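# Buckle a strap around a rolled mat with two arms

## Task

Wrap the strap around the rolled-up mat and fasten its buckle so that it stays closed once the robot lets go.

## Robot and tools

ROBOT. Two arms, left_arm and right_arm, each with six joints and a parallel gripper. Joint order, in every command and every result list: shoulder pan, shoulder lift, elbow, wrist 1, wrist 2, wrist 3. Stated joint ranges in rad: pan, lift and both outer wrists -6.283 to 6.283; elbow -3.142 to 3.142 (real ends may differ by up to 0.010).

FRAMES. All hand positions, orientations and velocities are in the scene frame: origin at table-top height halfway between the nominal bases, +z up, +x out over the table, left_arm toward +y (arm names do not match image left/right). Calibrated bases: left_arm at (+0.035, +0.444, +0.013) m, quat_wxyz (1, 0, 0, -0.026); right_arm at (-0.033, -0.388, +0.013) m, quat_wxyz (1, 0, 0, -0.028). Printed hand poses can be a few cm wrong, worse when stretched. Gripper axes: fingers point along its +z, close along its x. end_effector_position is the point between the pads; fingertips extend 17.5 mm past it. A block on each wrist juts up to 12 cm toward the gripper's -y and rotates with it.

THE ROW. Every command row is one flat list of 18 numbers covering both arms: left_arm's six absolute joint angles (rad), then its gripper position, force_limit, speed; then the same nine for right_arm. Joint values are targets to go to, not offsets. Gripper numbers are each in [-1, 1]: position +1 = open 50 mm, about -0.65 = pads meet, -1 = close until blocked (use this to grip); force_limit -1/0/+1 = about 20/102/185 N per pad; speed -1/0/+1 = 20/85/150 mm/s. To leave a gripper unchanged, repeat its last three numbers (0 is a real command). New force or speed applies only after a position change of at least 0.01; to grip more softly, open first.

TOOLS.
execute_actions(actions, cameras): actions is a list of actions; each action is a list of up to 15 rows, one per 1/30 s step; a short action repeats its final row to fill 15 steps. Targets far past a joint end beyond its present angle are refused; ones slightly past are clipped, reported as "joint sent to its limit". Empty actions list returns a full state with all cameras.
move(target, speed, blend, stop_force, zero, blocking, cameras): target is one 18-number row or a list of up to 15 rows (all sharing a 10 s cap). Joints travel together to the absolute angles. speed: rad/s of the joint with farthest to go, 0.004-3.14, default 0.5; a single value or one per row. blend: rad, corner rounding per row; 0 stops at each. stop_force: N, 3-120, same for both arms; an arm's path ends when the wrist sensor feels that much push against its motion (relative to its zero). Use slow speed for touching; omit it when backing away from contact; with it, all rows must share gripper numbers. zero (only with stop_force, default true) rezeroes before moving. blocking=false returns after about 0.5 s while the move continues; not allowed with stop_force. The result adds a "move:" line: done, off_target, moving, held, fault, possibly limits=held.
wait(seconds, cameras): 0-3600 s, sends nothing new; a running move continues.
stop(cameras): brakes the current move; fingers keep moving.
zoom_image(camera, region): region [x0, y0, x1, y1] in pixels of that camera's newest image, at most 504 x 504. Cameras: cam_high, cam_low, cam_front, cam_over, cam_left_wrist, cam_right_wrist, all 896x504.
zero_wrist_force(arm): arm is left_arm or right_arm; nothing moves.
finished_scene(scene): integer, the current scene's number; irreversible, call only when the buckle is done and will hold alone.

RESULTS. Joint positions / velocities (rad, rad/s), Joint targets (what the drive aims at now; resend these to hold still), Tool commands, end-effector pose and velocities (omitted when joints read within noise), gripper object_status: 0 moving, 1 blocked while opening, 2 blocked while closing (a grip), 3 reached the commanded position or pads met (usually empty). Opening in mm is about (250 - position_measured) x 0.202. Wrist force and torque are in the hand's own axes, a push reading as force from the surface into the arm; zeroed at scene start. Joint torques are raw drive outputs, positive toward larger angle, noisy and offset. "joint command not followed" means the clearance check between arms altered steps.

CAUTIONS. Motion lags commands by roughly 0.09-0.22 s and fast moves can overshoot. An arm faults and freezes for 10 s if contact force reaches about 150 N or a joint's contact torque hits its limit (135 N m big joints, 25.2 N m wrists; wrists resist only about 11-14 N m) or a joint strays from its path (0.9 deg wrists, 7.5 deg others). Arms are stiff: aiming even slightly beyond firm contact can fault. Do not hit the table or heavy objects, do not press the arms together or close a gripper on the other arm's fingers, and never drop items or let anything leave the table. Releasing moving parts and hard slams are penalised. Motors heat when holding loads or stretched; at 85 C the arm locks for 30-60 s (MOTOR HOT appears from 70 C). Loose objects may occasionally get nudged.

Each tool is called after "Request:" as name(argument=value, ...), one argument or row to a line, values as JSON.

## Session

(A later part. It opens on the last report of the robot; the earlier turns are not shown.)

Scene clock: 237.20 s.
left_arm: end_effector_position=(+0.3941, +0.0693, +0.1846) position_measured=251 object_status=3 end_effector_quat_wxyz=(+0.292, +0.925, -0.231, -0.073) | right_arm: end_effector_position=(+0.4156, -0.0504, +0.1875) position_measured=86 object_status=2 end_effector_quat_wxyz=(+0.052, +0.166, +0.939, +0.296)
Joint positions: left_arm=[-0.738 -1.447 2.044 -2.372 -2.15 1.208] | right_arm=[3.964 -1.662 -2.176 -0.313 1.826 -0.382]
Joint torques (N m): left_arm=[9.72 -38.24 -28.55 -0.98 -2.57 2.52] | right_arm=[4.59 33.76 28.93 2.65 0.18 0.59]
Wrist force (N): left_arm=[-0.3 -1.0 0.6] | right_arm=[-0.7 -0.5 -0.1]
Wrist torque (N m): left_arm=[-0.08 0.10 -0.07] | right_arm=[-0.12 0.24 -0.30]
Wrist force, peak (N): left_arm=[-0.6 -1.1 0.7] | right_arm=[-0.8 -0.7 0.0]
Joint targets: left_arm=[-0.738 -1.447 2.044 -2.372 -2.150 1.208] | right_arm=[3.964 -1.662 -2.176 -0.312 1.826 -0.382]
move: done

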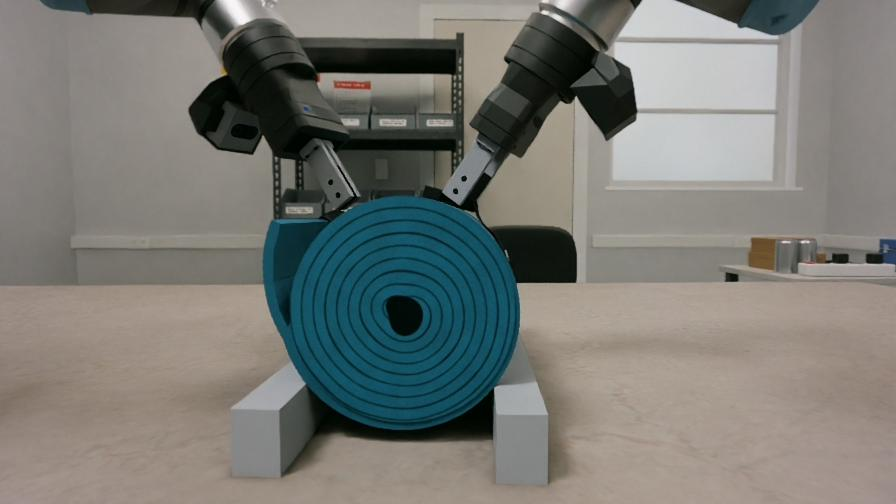

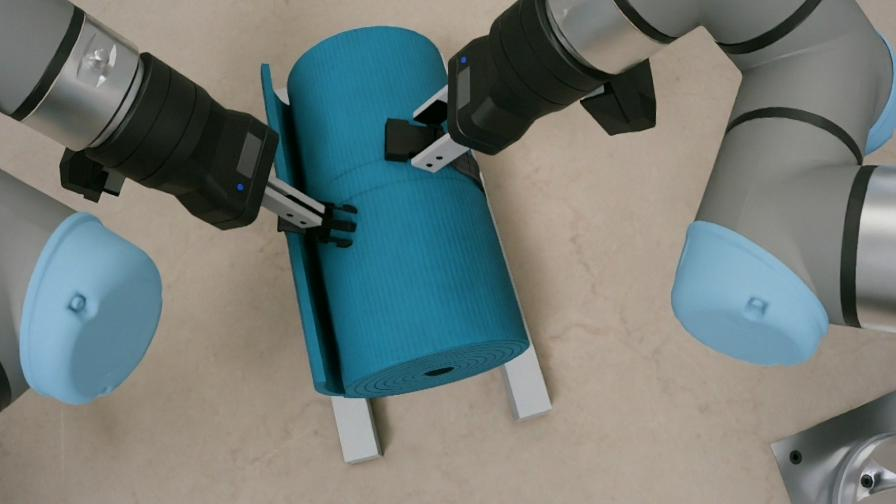

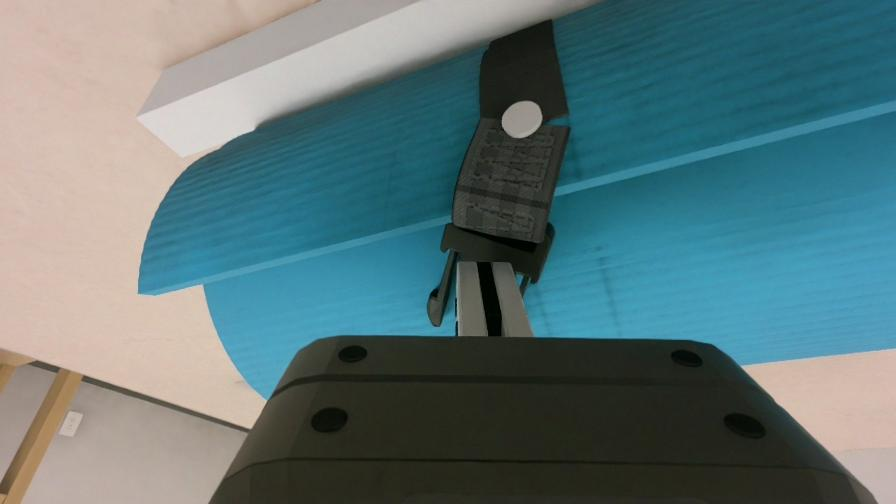

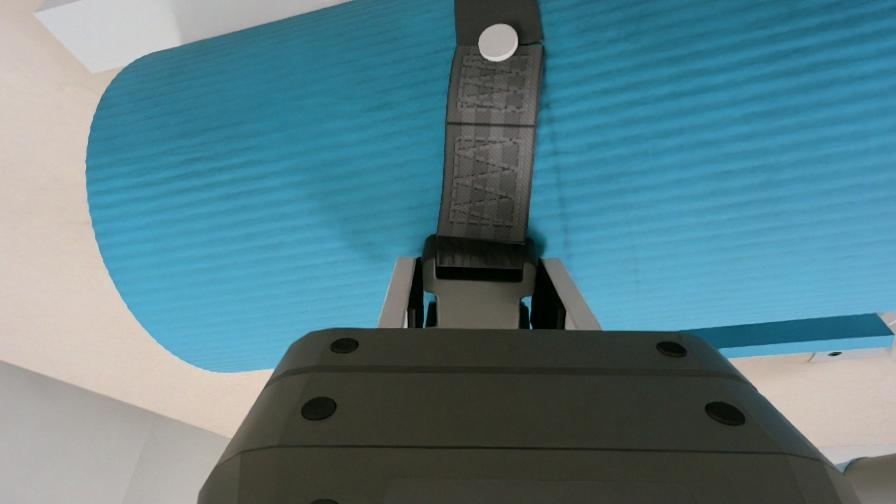

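Request:
move(
  target=[-0.738,-1.4473,2.0441,-2.3724,-2.1504,1.2083,1,-0.5,-0.8,3.9637,-1.6623,-2.1763,-0.3125,1.8261,-0.3817,-1,-0.5,-0.8],
)

Request:
move(
  target=[-0.7483,-1.4229,2.0454,-2.4047,-2.1483,1.1961,1,-0.5,-0.8,3.9637,-1.6623,-2.1763,-0.3125,1.8261,-0.3817,-1,-0.5,-0.8],
  speed=0.05,
  stop_force=6,
  cameras=["cam_front","cam_over","cam_left_wrist"],
)

Scene clock: 251.63 s.
left_arm: end_effector_position=(+0.3941, +0.0693, +0.1846) position_measured=3 object_status=0 end_effector_quat_wxyz=(+0.292, +0.925, -0.231, -0.073) | right_arm: end_effector_position=(+0.4156, -0.0505, +0.1875) position_measured=86 object_status=2 end_effector_quat_wxyz=(+0.052, +0.166, +0.939, +0.296)
Joint positions: left_arm=[-0.738 -1.447 2.044 -2.372 -2.15 1.208] | right_arm=[3.964 -1.662 -2.176 -0.313 1.826 -0.382]
Joint torques (N m): left_arm=[9.57 -38.37 -28.17 -1 -2.65 2.5] | right_arm=[4.23 32.19 27.43 3.03 -1.59 0.57]
Wrist force (N): left_arm=[-0.6 -0.9 0.5] | right_arm=[-0.7 -0.5 -0.1]
Wrist torque (N m): left_arm=[-0.06 0.14 -0.07] | right_arm=[-0.12 0.25 -0.31]
Wrist force, peak (N): left_arm=[-0.6 -1.1 0.7] | right_arm=[-0.9 -0.5 -0.2]
Joint targets: left_arm=[-0.738 -1.447 2.044 -2.372 -2.150 1.208] | right_arm=[3.964 -1.662 -2.176 -0.312 1.826 -0.382]
move: done

Scene clock: 253.33 s.
left_arm: end_effector_position=(+0.3946, +0.0618, +0.1755) position_measured=3 object_status=3 end_effector_quat_wxyz=(+0.292, +0.925, -0.231, -0.073) | right_arm: end_effector_position=(+0.4156, -0.0505, +0.1875) position_measured=86 object_status=2 end_effector_quat_wxyz=(+0.052, +0.166, +0.939, +0.296)
Joint positions: left_arm=[-0.748 -1.423 2.045 -2.405 -2.148 1.196] | right_arm=[3.964 -1.662 -2.176 -0.313 1.826 -0.382]
Joint torques (N m): left_arm=[9.02 -40.07 -19.92 -0.94 -1.64 2.38] | right_arm=[4.9 31.64 26.87 3.22 -1.68 0.52]
Wrist force (N): left_arm=[-0.6 -1.0 0.4] | right_arm=[-0.6 -0.4 -0.1]
Wrist torque (N m): left_arm=[-0.08 0.15 -0.07] | right_arm=[-0.11 0.23 -0.31]
Wrist force, peak (N): left_arm=[-0.4 -0.9 0.9] | right_arm=[-0.7 -0.7 -0.1]
Joint targets: left_arm=[-0.748 -1.423 2.045 -2.405 -2.148 1.196] | right_arm=[3.964 -1.662 -2.176 -0.312 1.826 -0.382]
move: done

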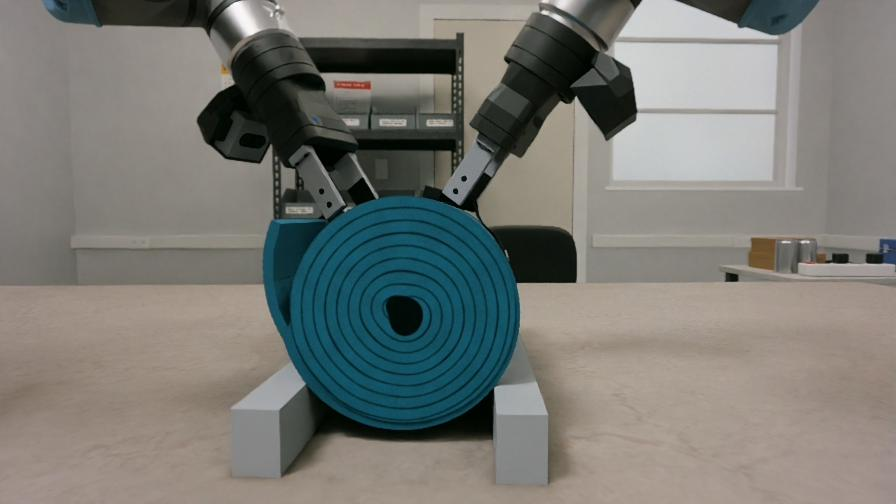

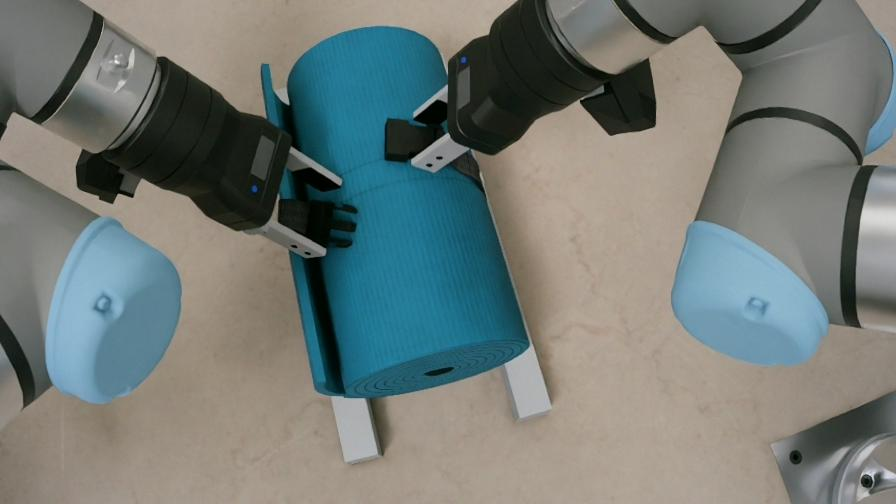

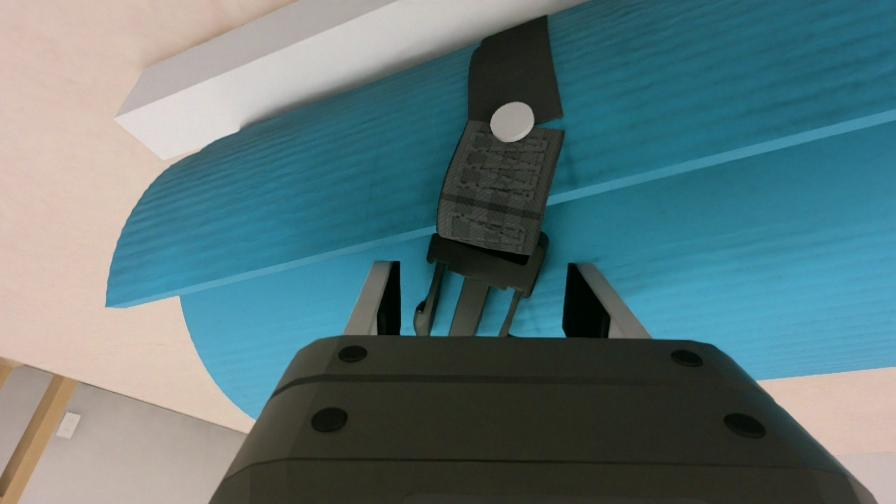

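Request:
move(
  target=[-0.7517,-1.4114,2.0532,-2.4262,-2.1476,1.1919,1,-0.5,-0.8,3.9637,-1.6623,-2.1763,-0.3125,1.8261,-0.3817,-1,-0.5,-0.8],
  speed=0.04,
  stop_force=6,
  cameras=["cam_left_wrist"],
)

Request:
move(
  target=[-0.7517,-1.4114,2.0532,-2.4262,-2.1476,1.1919,-1,-0.5,-1,3.9637,-1.6623,-2.1763,-0.3125,1.8261,-0.3817,-1,-0.5,-0.8],
  cameras=["cam_front","cam_over","cam_left_wrist","cam_right_wrist"],
)

Scene clock: 267.37 s.
left_arm: end_effector_position=(+0.3942, +0.0607, +0.1713) position_measured=3 object_status=3 end_effector_quat_wxyz=(+0.292, +0.925, -0.231, -0.073) | right_arm: end_effector_position=(+0.4156, -0.0505, +0.1875) position_measured=86 object_status=2 end_effector_quat_wxyz=(+0.052, +0.166, +0.939, +0.296)
Joint positions: left_arm=[-0.75 -1.416 2.05 -2.418 -2.148 1.193] | right_arm=[3.964 -1.662 -2.176 -0.313 1.826 -0.382]
Joint torques (N m): left_arm=[8.07 -34.89 -24.88 -1.82 -0.73 2.39] | right_arm=[4.64 31.3 25.47 3.48 -1.67 0.45]
Wrist force (N): left_arm=[-1.2 1.0 -7.7] | right_arm=[-0.5 -0.5 0.0]
Wrist torque (N m): left_arm=[-0.04 0.39 -0.03] | right_arm=[-0.12 0.22 -0.31]
Wrist force, peak (N): left_arm=[-4.9 2.8 -17.1] | right_arm=[-0.8 -0.6 -0.3]
Joint targets: left_arm=[-0.750 -1.416 2.050 -2.419 -2.148 1.193] | right_arm=[3.964 -1.662 -2.176 -0.312 1.826 -0.382]
move: contact (left_arm)

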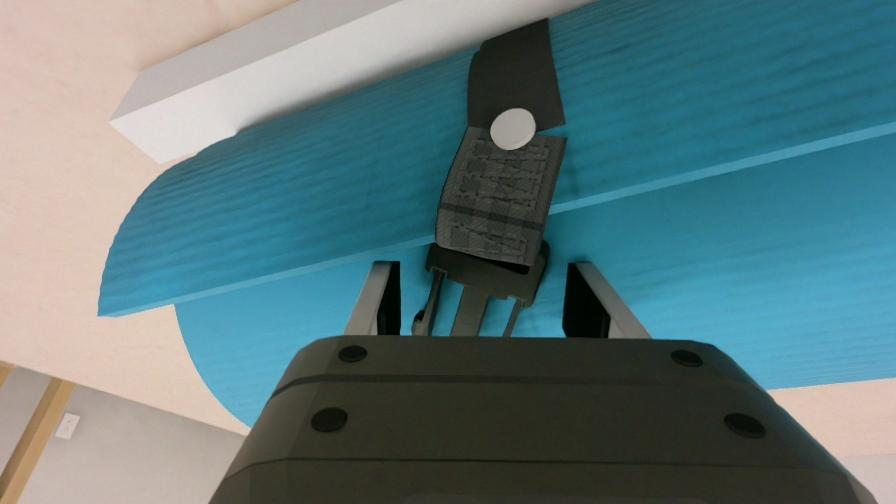

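Scene clock: 269.17 s.
left_arm: end_effector_position=(+0.3941, +0.0601, +0.1691) position_measured=157 object_status=2 end_effector_quat_wxyz=(+0.292, +0.925, -0.231, -0.073) | right_arm: end_effector_position=(+0.4156, -0.0505, +0.1875) position_measured=86 object_status=2 end_effector_quat_wxyz=(+0.052, +0.166, +0.939, +0.296)
Joint positions: left_arm=[-0.752 -1.412 2.053 -2.426 -2.148 1.192] | right_arm=[3.964 -1.662 -2.176 -0.313 1.826 -0.382]
Joint torques (N m): left_arm=[-24.75 3.71 -2.84 1.29 -1.36 2.15] | right_arm=[4.44 29.85 24.4 3.7 -1.66 0.52]
Wrist force (N): left_arm=[-5.2 -10.4 -80.4] | right_arm=[-0.5 -0.4 0.1]
Wrist torque (N m): left_arm=[0.28 -0.72 0.08] | right_arm=[-0.11 0.21 -0.31]
Wrist force, peak (N): left_arm=[-5.1 -10.4 -80.5] | right_arm=[-0.7 -0.7 -0.2]
Joint targets: left_arm=[-0.752 -1.411 2.053 -2.426 -2.148 1.192] | right_arm=[3.964 -1.662 -2.176 -0.312 1.826 -0.382]
move: done

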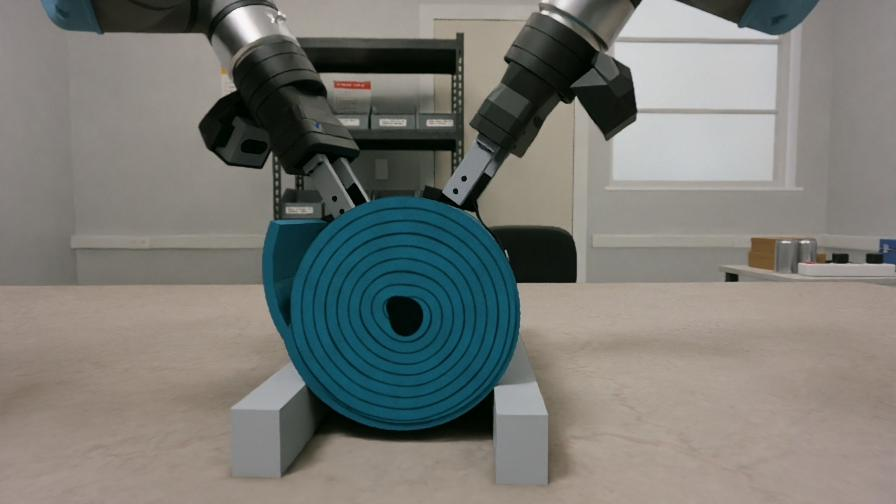

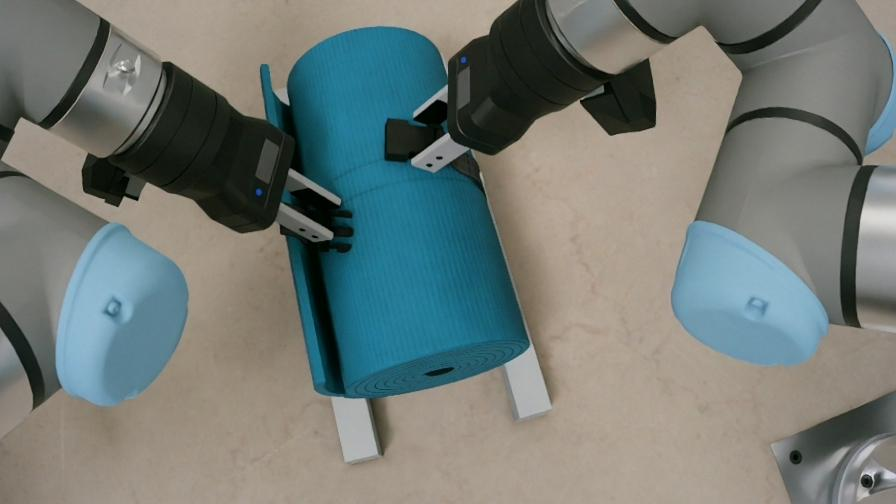

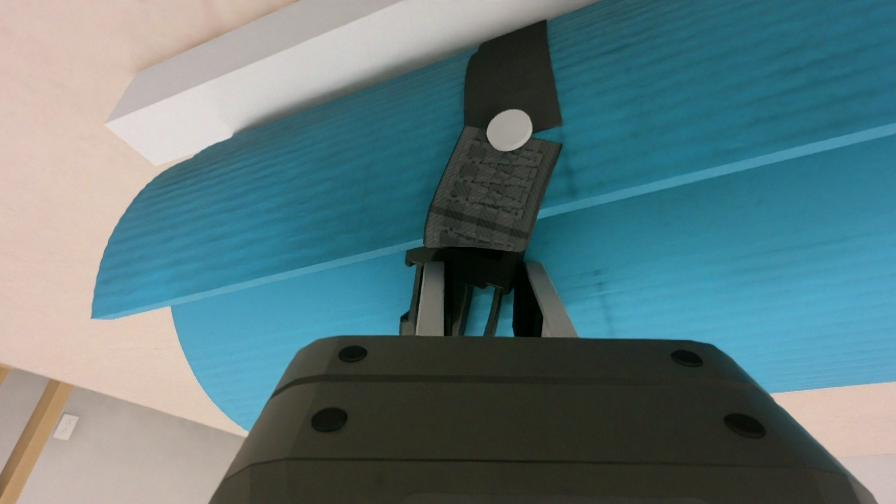

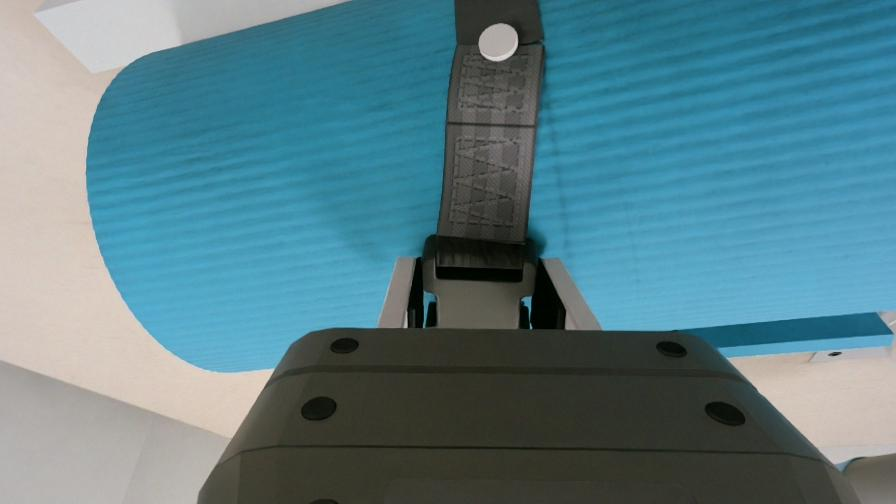

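Request:
move(
  target=[
    [-0.7483,-1.4229,2.0454,-2.4047,-2.1483,1.1961,-1,-0.5,-1,3.9637,-1.6623,-2.1763,-0.3125,1.8261,-0.3817,-1,-0.5,-0.8],
    [-0.7483,-1.4229,2.0454,-2.4047,-2.1483,1.1961,1,-0.5,-0.8,3.9637,-1.6623,-2.1763,-0.3125,1.8261,-0.3817,-1,-0.5,-0.8],
  ],
  speed=0.05,
  cameras=["cam_front","cam_over","cam_left_wrist"],
)

Request:
zoom_image(
  camera="cam_left_wrist",
  region=[340, 180, 640, 350],
)

Request:
zoom_image(
  camera="cam_over",
  region=[260, 140, 460, 280],
)

Request:
zoom_image(
  camera="cam_front",
  region=[260, 130, 500, 260],
)

Scene clock: 279.07 s.
left_arm: end_effector_position=(+0.3946, +0.0618, +0.1756) position_measured=3 object_status=0 end_effector_quat_wxyz=(+0.292, +0.925, -0.231, -0.073) | right_arm: end_effector_position=(+0.4156, -0.0505, +0.1875) position_measured=86 object_status=2 end_effector_quat_wxyz=(+0.052, +0.166, +0.939, +0.296)
Joint positions: left_arm=[-0.748 -1.423 2.045 -2.405 -2.148 1.196] | right_arm=[3.964 -1.662 -2.176 -0.313 1.826 -0.382]
Joint torques (N m): left_arm=[6.63 -22.34 -15.68 -5.56 0.31 -2.39] | right_arm=[4.84 27.77 21.67 4.22 -1.54 0.39]
Wrist force (N): left_arm=[-0.4 -1.6 0.4] | right_arm=[-0.6 -0.5 0.0]
Wrist torque (N m): left_arm=[-0.19 0.12 -0.20] | right_arm=[-0.11 0.23 -0.31]
Wrist force, peak (N): left_arm=[-3.7 -9.8 -82.0] | right_arm=[-0.7 -0.8 -0.2]
Joint targets: left_arm=[-0.748 -1.423 2.045 -2.405 -2.148 1.196] | right_arm=[3.964 -1.662 -2.176 -0.312 1.826 -0.382]
move: done

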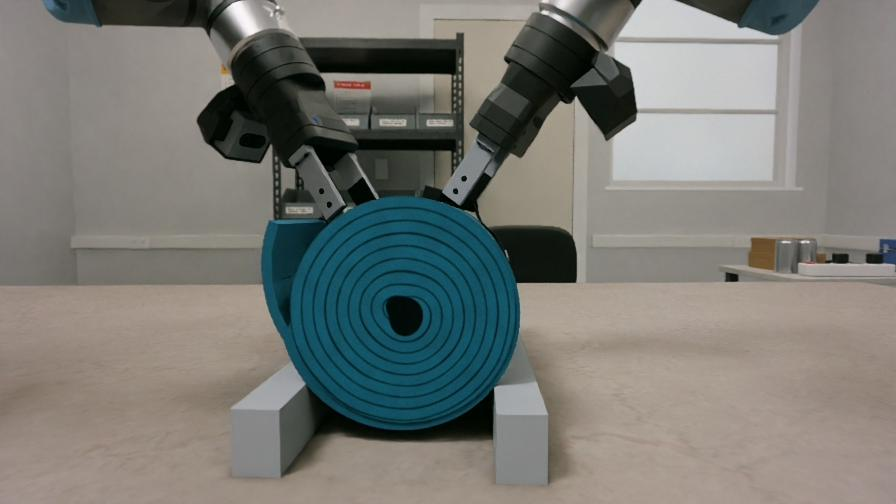

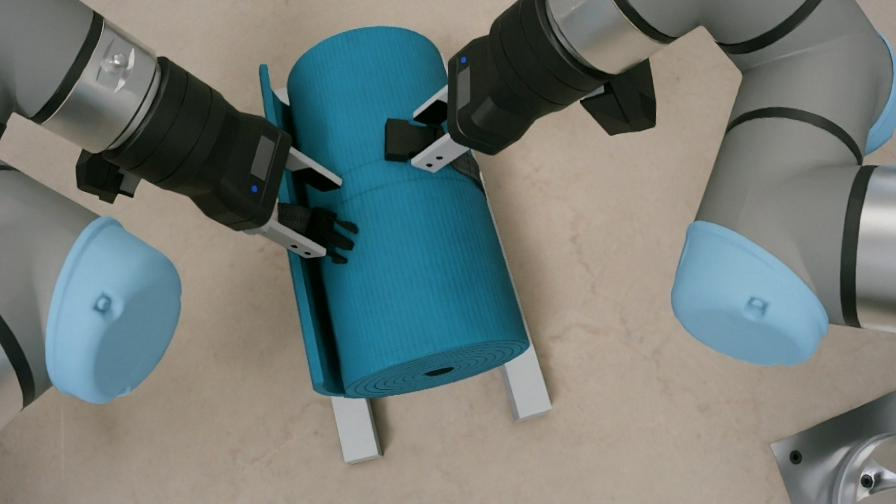

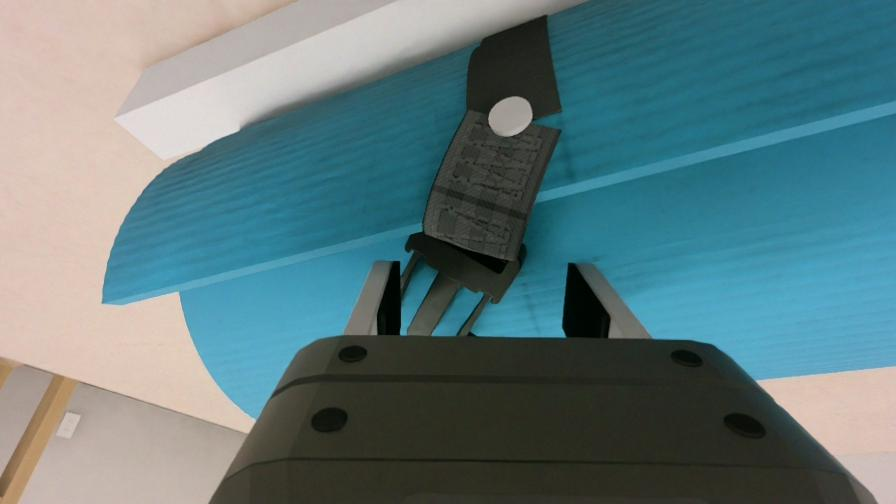

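Scaled by 1.680.

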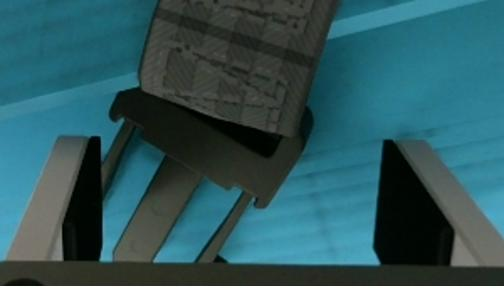

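Scaled by 2.520.

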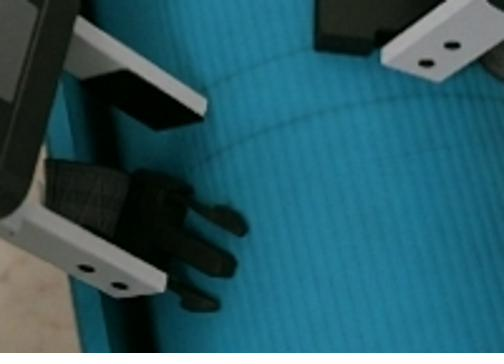

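Scaled by 2.100.

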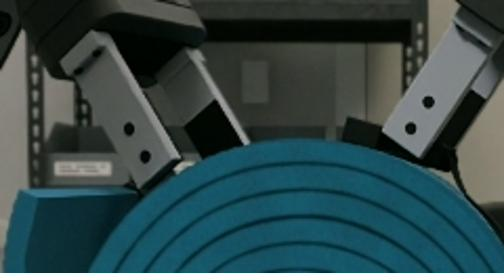

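Request:
move(
  target=[-0.7915,-1.423,1.8347,-1.9852,-2.007,1.5645,1,-0.5,-0.8,3.9637,-1.6623,-2.1763,-0.3125,1.8261,-0.3817,-1,-0.5,-0.8],
  speed=0.25,
  cameras=["cam_front","cam_over","cam_left_wrist"],
)

Scene clock: 296.93 s.
left_arm: end_effector_position=(+0.4004, +0.0692, +0.2041) position_measured=3 object_status=3 end_effector_quat_wxyz=(+0.198, +0.892, -0.397, -0.088) | right_arm: end_effector_position=(+0.4156, -0.0505, +0.1875) position_measured=86 object_status=2 end_effector_quat_wxyz=(+0.052, +0.166, +0.939, +0.296)
Joint positions: left_arm=[-0.792 -1.423 1.835 -1.985 -2.007 1.564] | right_arm=[3.964 -1.662 -2.176 -0.313 1.826 -0.382]
Joint torques (N m): left_arm=[8.13 -37.31 -17.97 -4.32 -2.54 -1.74] | right_arm=[4.74 26.11 20 4.55 -1.59 0.23]
Wrist force (N): left_arm=[-0.6 -1.2 0.2] | right_arm=[-0.5 -0.5 -0.1]
Wrist torque (N m): left_arm=[-0.13 0.10 -0.03] | right_arm=[-0.11 0.22 -0.31]
Wrist force, peak (N): left_arm=[-0.9 -2.0 0.7] | right_arm=[-0.8 -0.7 0.0]
Joint targets: left_arm=[-0.791 -1.423 1.835 -1.985 -2.007 1.565] | right_arm=[3.964 -1.662 -2.176 -0.312 1.826 -0.382]
move: done

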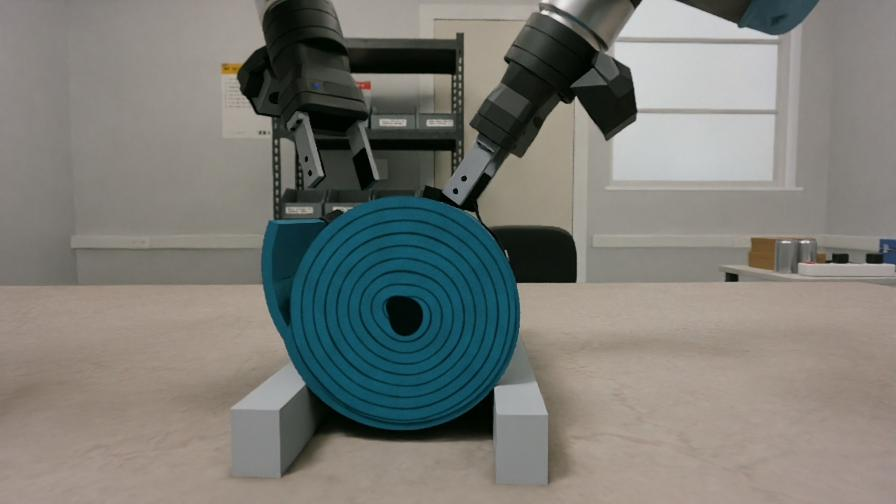

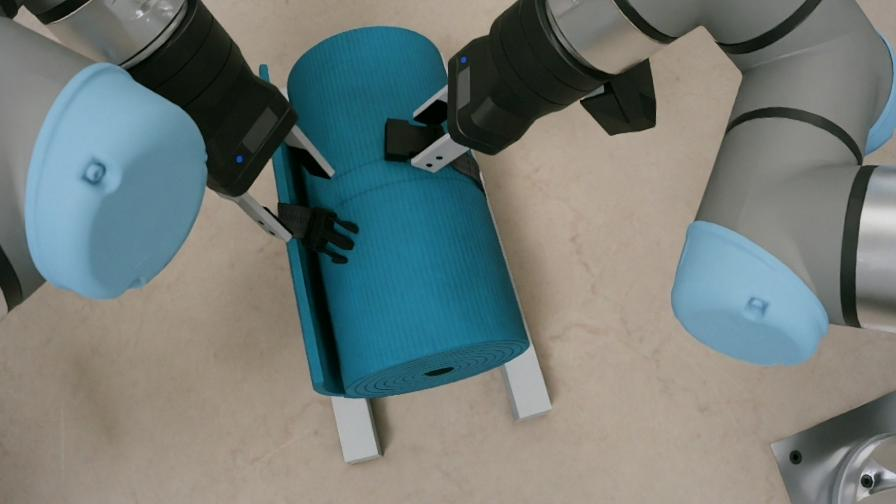

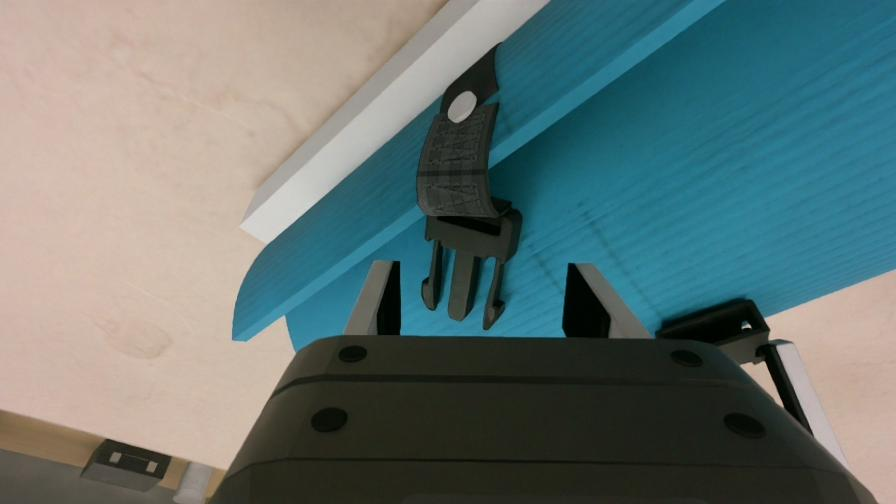

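Request:
move(
  target=[-0.8172,-1.406,1.8879,-2.0674,-2.0069,1.536,1,-0.5,-0.8,3.9637,-1.6623,-2.1763,-0.3125,1.8261,-0.3817,-1,-0.5,-0.8],
  speed=0.06,
  stop_force=5,
  cameras=["cam_front","cam_over","cam_left_wrist"],
)

Scene clock: 314.37 s.
left_arm: end_effector_position=(+0.3894, +0.0616, +0.1793) position_measured=3 object_status=3 end_effector_quat_wxyz=(+0.198, +0.892, -0.397, -0.088) | right_arm: end_effector_position=(+0.4156, -0.0505, +0.1875) position_measured=86 object_status=2 end_effector_quat_wxyz=(+0.052, +0.166, +0.939, +0.296)
Joint positions: left_arm=[-0.817 -1.406 1.888 -2.067 -2.007 1.536] | right_arm=[3.964 -1.662 -2.176 -0.313 1.826 -0.382]
Joint torques (N m): left_arm=[9.9 -38.76 -30.33 -0.57 0.72 2.46] | right_arm=[4.8 24.55 19.05 4.92 -1.58 0.18]
Wrist force (N): left_arm=[-0.5 -1.0 0.3] | right_arm=[-0.6 -0.6 -0.3]
Wrist torque (N m): left_arm=[-0.09 0.09 -0.03] | right_arm=[-0.13 0.23 -0.31]
Wrist force, peak (N): left_arm=[-0.7 -1.2 0.8] | right_arm=[-0.8 -0.7 -0.1]
Joint targets: left_arm=[-0.817 -1.406 1.888 -2.067 -2.007 1.536] | right_arm=[3.964 -1.662 -2.176 -0.312 1.826 -0.382]
move: done

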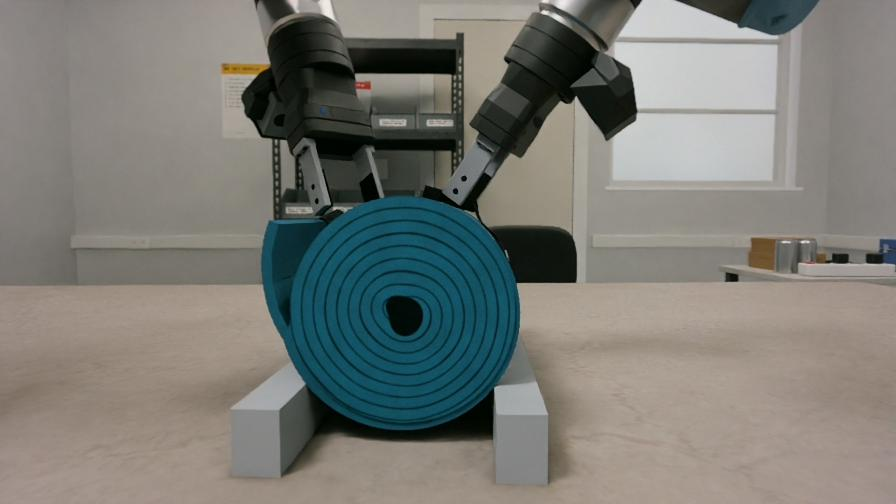

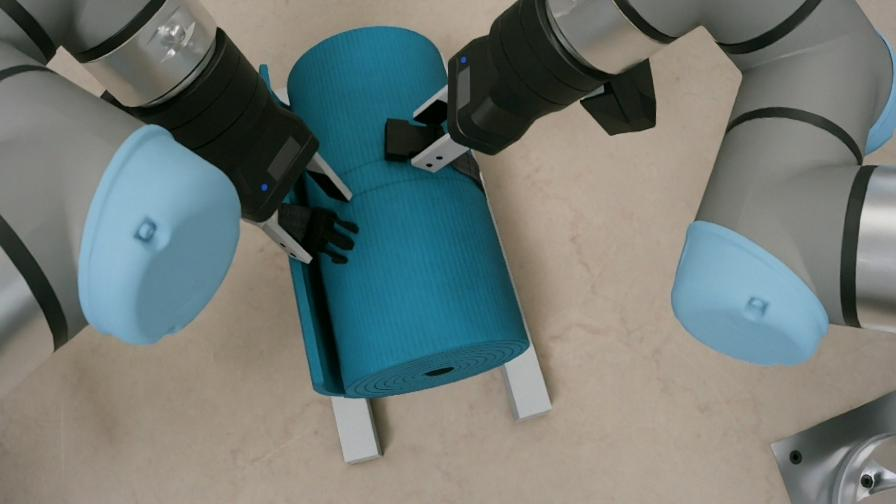

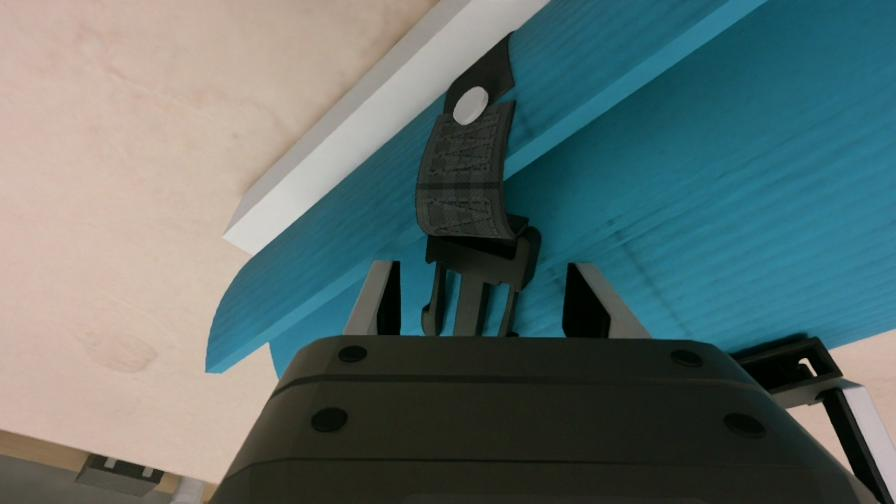

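Request:
move(
  target=[-0.8233,-1.3978,1.8999,-2.0904,-2.0068,1.5294,1,-0.5,-0.8,3.9637,-1.6623,-2.1763,-0.3125,1.8261,-0.3817,-1,-0.5,-0.8],
  speed=0.04,
  stop_force=5,
  cameras=["cam_left_wrist"],
)

Scene clock: 324.93 s.
left_arm: end_effector_position=(+0.3888, +0.0608, +0.1771) position_measured=3 object_status=3 end_effector_quat_wxyz=(+0.198, +0.892, -0.397, -0.088) | right_arm: end_effector_position=(+0.4156, -0.0505, +0.1875) position_measured=86 object_status=2 end_effector_quat_wxyz=(+0.052, +0.166, +0.939, +0.296)
Joint positions: left_arm=[-0.819 -1.403 1.892 -2.075 -2.007 1.534] | right_arm=[3.964 -1.662 -2.176 -0.312 1.826 -0.382]
Joint torques (N m): left_arm=[7.4 -37.66 -27.27 -2.22 -1.44 2.51] | right_arm=[4.04 23.87 17.59 5.04 -1.62 0.06]
Wrist force (N): left_arm=[-0.9 -1.1 -6.9] | right_arm=[-0.6 -0.6 -0.1]
Wrist torque (N m): left_arm=[-0.09 0.33 -0.07] | right_arm=[-0.13 0.22 -0.31]
Wrist force, peak (N): left_arm=[-4.2 -1.3 -17.1] | right_arm=[-0.7 -0.7 -0.2]
Joint targets: left_arm=[-0.819 -1.403 1.892 -2.075 -2.007 1.534] | right_arm=[3.964 -1.662 -2.176 -0.312 1.826 -0.382]
move: contact (left_arm); left_arm: the wrist 1 is farthest, 0.016 rad from its target

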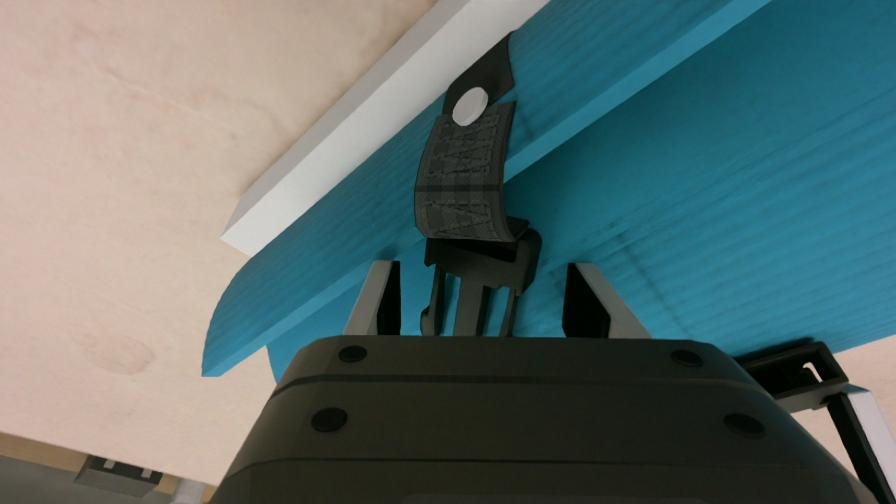

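Request:
move(
  target=[
    [-0.8172,-1.406,1.8879,-2.0674,-2.0069,1.536,1,-0.5,-0.8,3.9637,-1.6623,-2.1763,-0.3125,1.8261,-0.3817,-1,-0.5,-0.8],
    [-0.8172,-1.406,1.8879,-2.0674,-2.0069,1.536,0.72,-0.5,-0.8,3.9637,-1.6623,-2.1763,-0.3125,1.8261,-0.3817,-1,-0.5,-0.8],
  ],
  speed=0.05,
)

Request:
move(
  target=[-0.8233,-1.3978,1.8999,-2.0904,-2.0068,1.5294,0.72,-0.5,-0.8,3.9637,-1.6623,-2.1763,-0.3125,1.8261,-0.3817,-1,-0.5,-0.8],
  speed=0.03,
  stop_force=6,
  cameras=["cam_left_wrist"],
)

Scene clock: 331.60 s.
left_arm: end_effector_position=(+0.3894, +0.0616, +0.1793) position_measured=45 object_status=3 end_effector_quat_wxyz=(+0.198, +0.892, -0.397, -0.088) | right_arm: end_effector_position=(+0.4156, -0.0505, +0.1875) position_measured=86 object_status=2 end_effector_quat_wxyz=(+0.052, +0.166, +0.939, +0.296)
Joint positions: left_arm=[-0.817 -1.406 1.888 -2.067 -2.007 1.536] | right_arm=[3.964 -1.662 -2.176 -0.312 1.826 -0.382]
Joint torques (N m): left_arm=[-5.76 -25.8 -16.28 -5.53 -2.48 -2.47] | right_arm=[4.39 22.72 16.35 4.94 -1.61 0.01]
Wrist force (N): left_arm=[-0.4 -0.9 0.3] | right_arm=[-0.5 -0.6 -0.2]
Wrist torque (N m): left_arm=[-0.07 0.07 -0.17] | right_arm=[-0.14 0.21 -0.31]
Wrist force, peak (N): left_arm=[-1.1 -1.2 -7.2] | right_arm=[-0.6 -0.8 -0.3]
Joint targets: left_arm=[-0.817 -1.406 1.888 -2.067 -2.007 1.536] | right_arm=[3.964 -1.662 -2.176 -0.312 1.826 -0.382]
move: done

Scene clock: 333.07 s.
left_arm: end_effector_position=(+0.3883, +0.0603, +0.1755) position_measured=45 object_status=3 end_effector_quat_wxyz=(+0.198, +0.892, -0.397, -0.088) | right_arm: end_effector_position=(+0.4156, -0.0505, +0.1875) position_measured=86 object_status=2 end_effector_quat_wxyz=(+0.052, +0.166, +0.939, +0.296)
Joint positions: left_arm=[-0.82 -1.402 1.894 -2.079 -2.007 1.533] | right_arm=[3.964 -1.662 -2.176 -0.312 1.826 -0.382]
Joint torques (N m): left_arm=[7.26 -36.63 -26.29 -0.11 -0.96 2.28] | right_arm=[4.56 22.22 15.84 5.09 -1.61 -0.04]
Wrist force (N): left_arm=[-1.5 -1.3 -8.1] | right_arm=[-0.4 -0.5 -0.2]
Wrist torque (N m): left_arm=[-0.12 0.33 -0.05] | right_arm=[-0.12 0.20 -0.30]
Wrist force, peak (N): left_arm=[-3.5 -1.5 -14.5] | right_arm=[-0.8 -0.6 -0.3]
Joint targets: left_arm=[-0.820 -1.402 1.894 -2.079 -2.007 1.533] | right_arm=[3.964 -1.662 -2.176 -0.312 1.826 -0.382]
move: contact (left_arm); left_arm: the wrist 1 is farthest, 0.011 rad from its target

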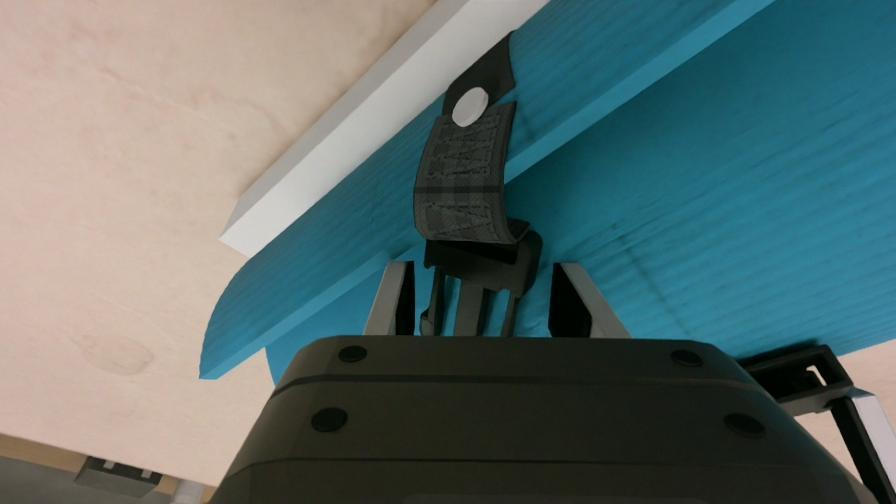

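Request:
move(
  target=[-0.82, -1.402, 1.894, -2.079, -2.007, 1.533,-1,-0.5,-1,3.9637,-1.6623,-2.1763,-0.3125,1.8261,-0.3817,-1,-0.5,-0.8],
  cameras=["cam_left_wrist","cam_over","cam_front"],
)

Scene clock: 337.37 s.
left_arm: end_effector_position=(+0.3884, +0.0604, +0.1757) position_measured=251 object_status=3 end_effector_quat_wxyz=(+0.198, +0.892, -0.397, -0.088) | right_arm: end_effector_position=(+0.4156, -0.0505, +0.1875) position_measured=86 object_status=2 end_effector_quat_wxyz=(+0.052, +0.166, +0.939, +0.296)
Joint positions: left_arm=[-0.82 -1.402 1.894 -2.079 -2.007 1.533] | right_arm=[3.964 -1.662 -2.176 -0.312 1.826 -0.382]
Joint torques (N m): left_arm=[-0.54 -40.59 -29.2 -4.59 -2.32 -2.28] | right_arm=[4.05 21.35 15 5.12 -1.56 -0.12]
Wrist force (N): left_arm=[-0.5 -1.2 -0.2] | right_arm=[-0.5 -0.4 -0.1]
Wrist torque (N m): left_arm=[-0.12 0.09 -0.08] | right_arm=[-0.10 0.21 -0.31]
Wrist force, peak (N): left_arm=[-1.5 -1.1 -8.4] | right_arm=[-0.9 -0.6 -0.1]
Joint targets: left_arm=[-0.820 -1.402 1.894 -2.079 -2.007 1.533] | right_arm=[3.964 -1.662 -2.176 -0.312 1.826 -0.382]
move: done
Images, in order (width x height): cam_front 896x504, cam_over 896x504, cam_left_wrist 896x504.

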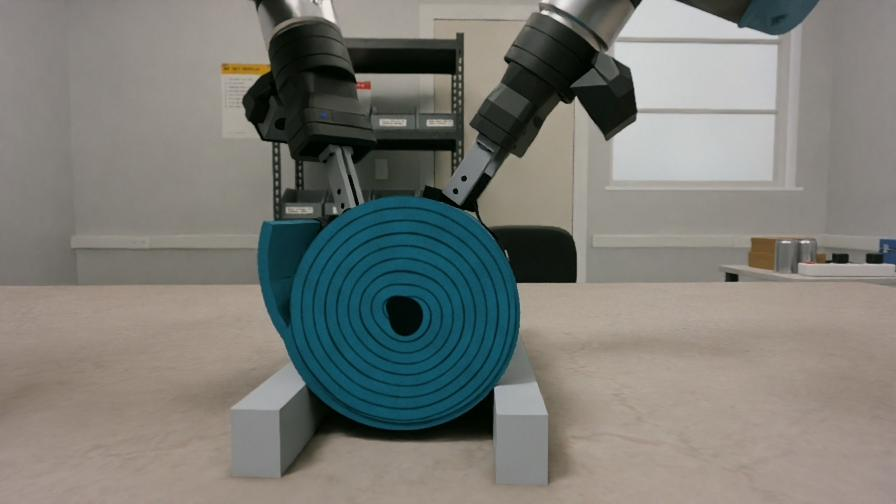

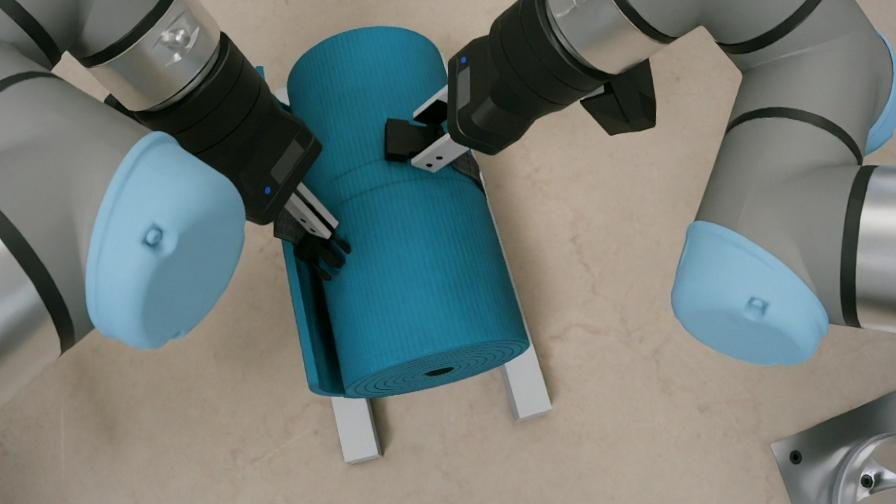

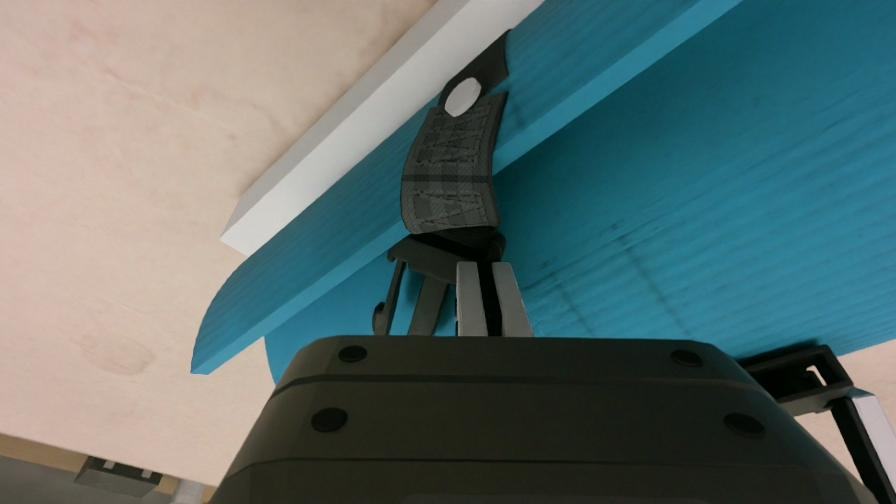

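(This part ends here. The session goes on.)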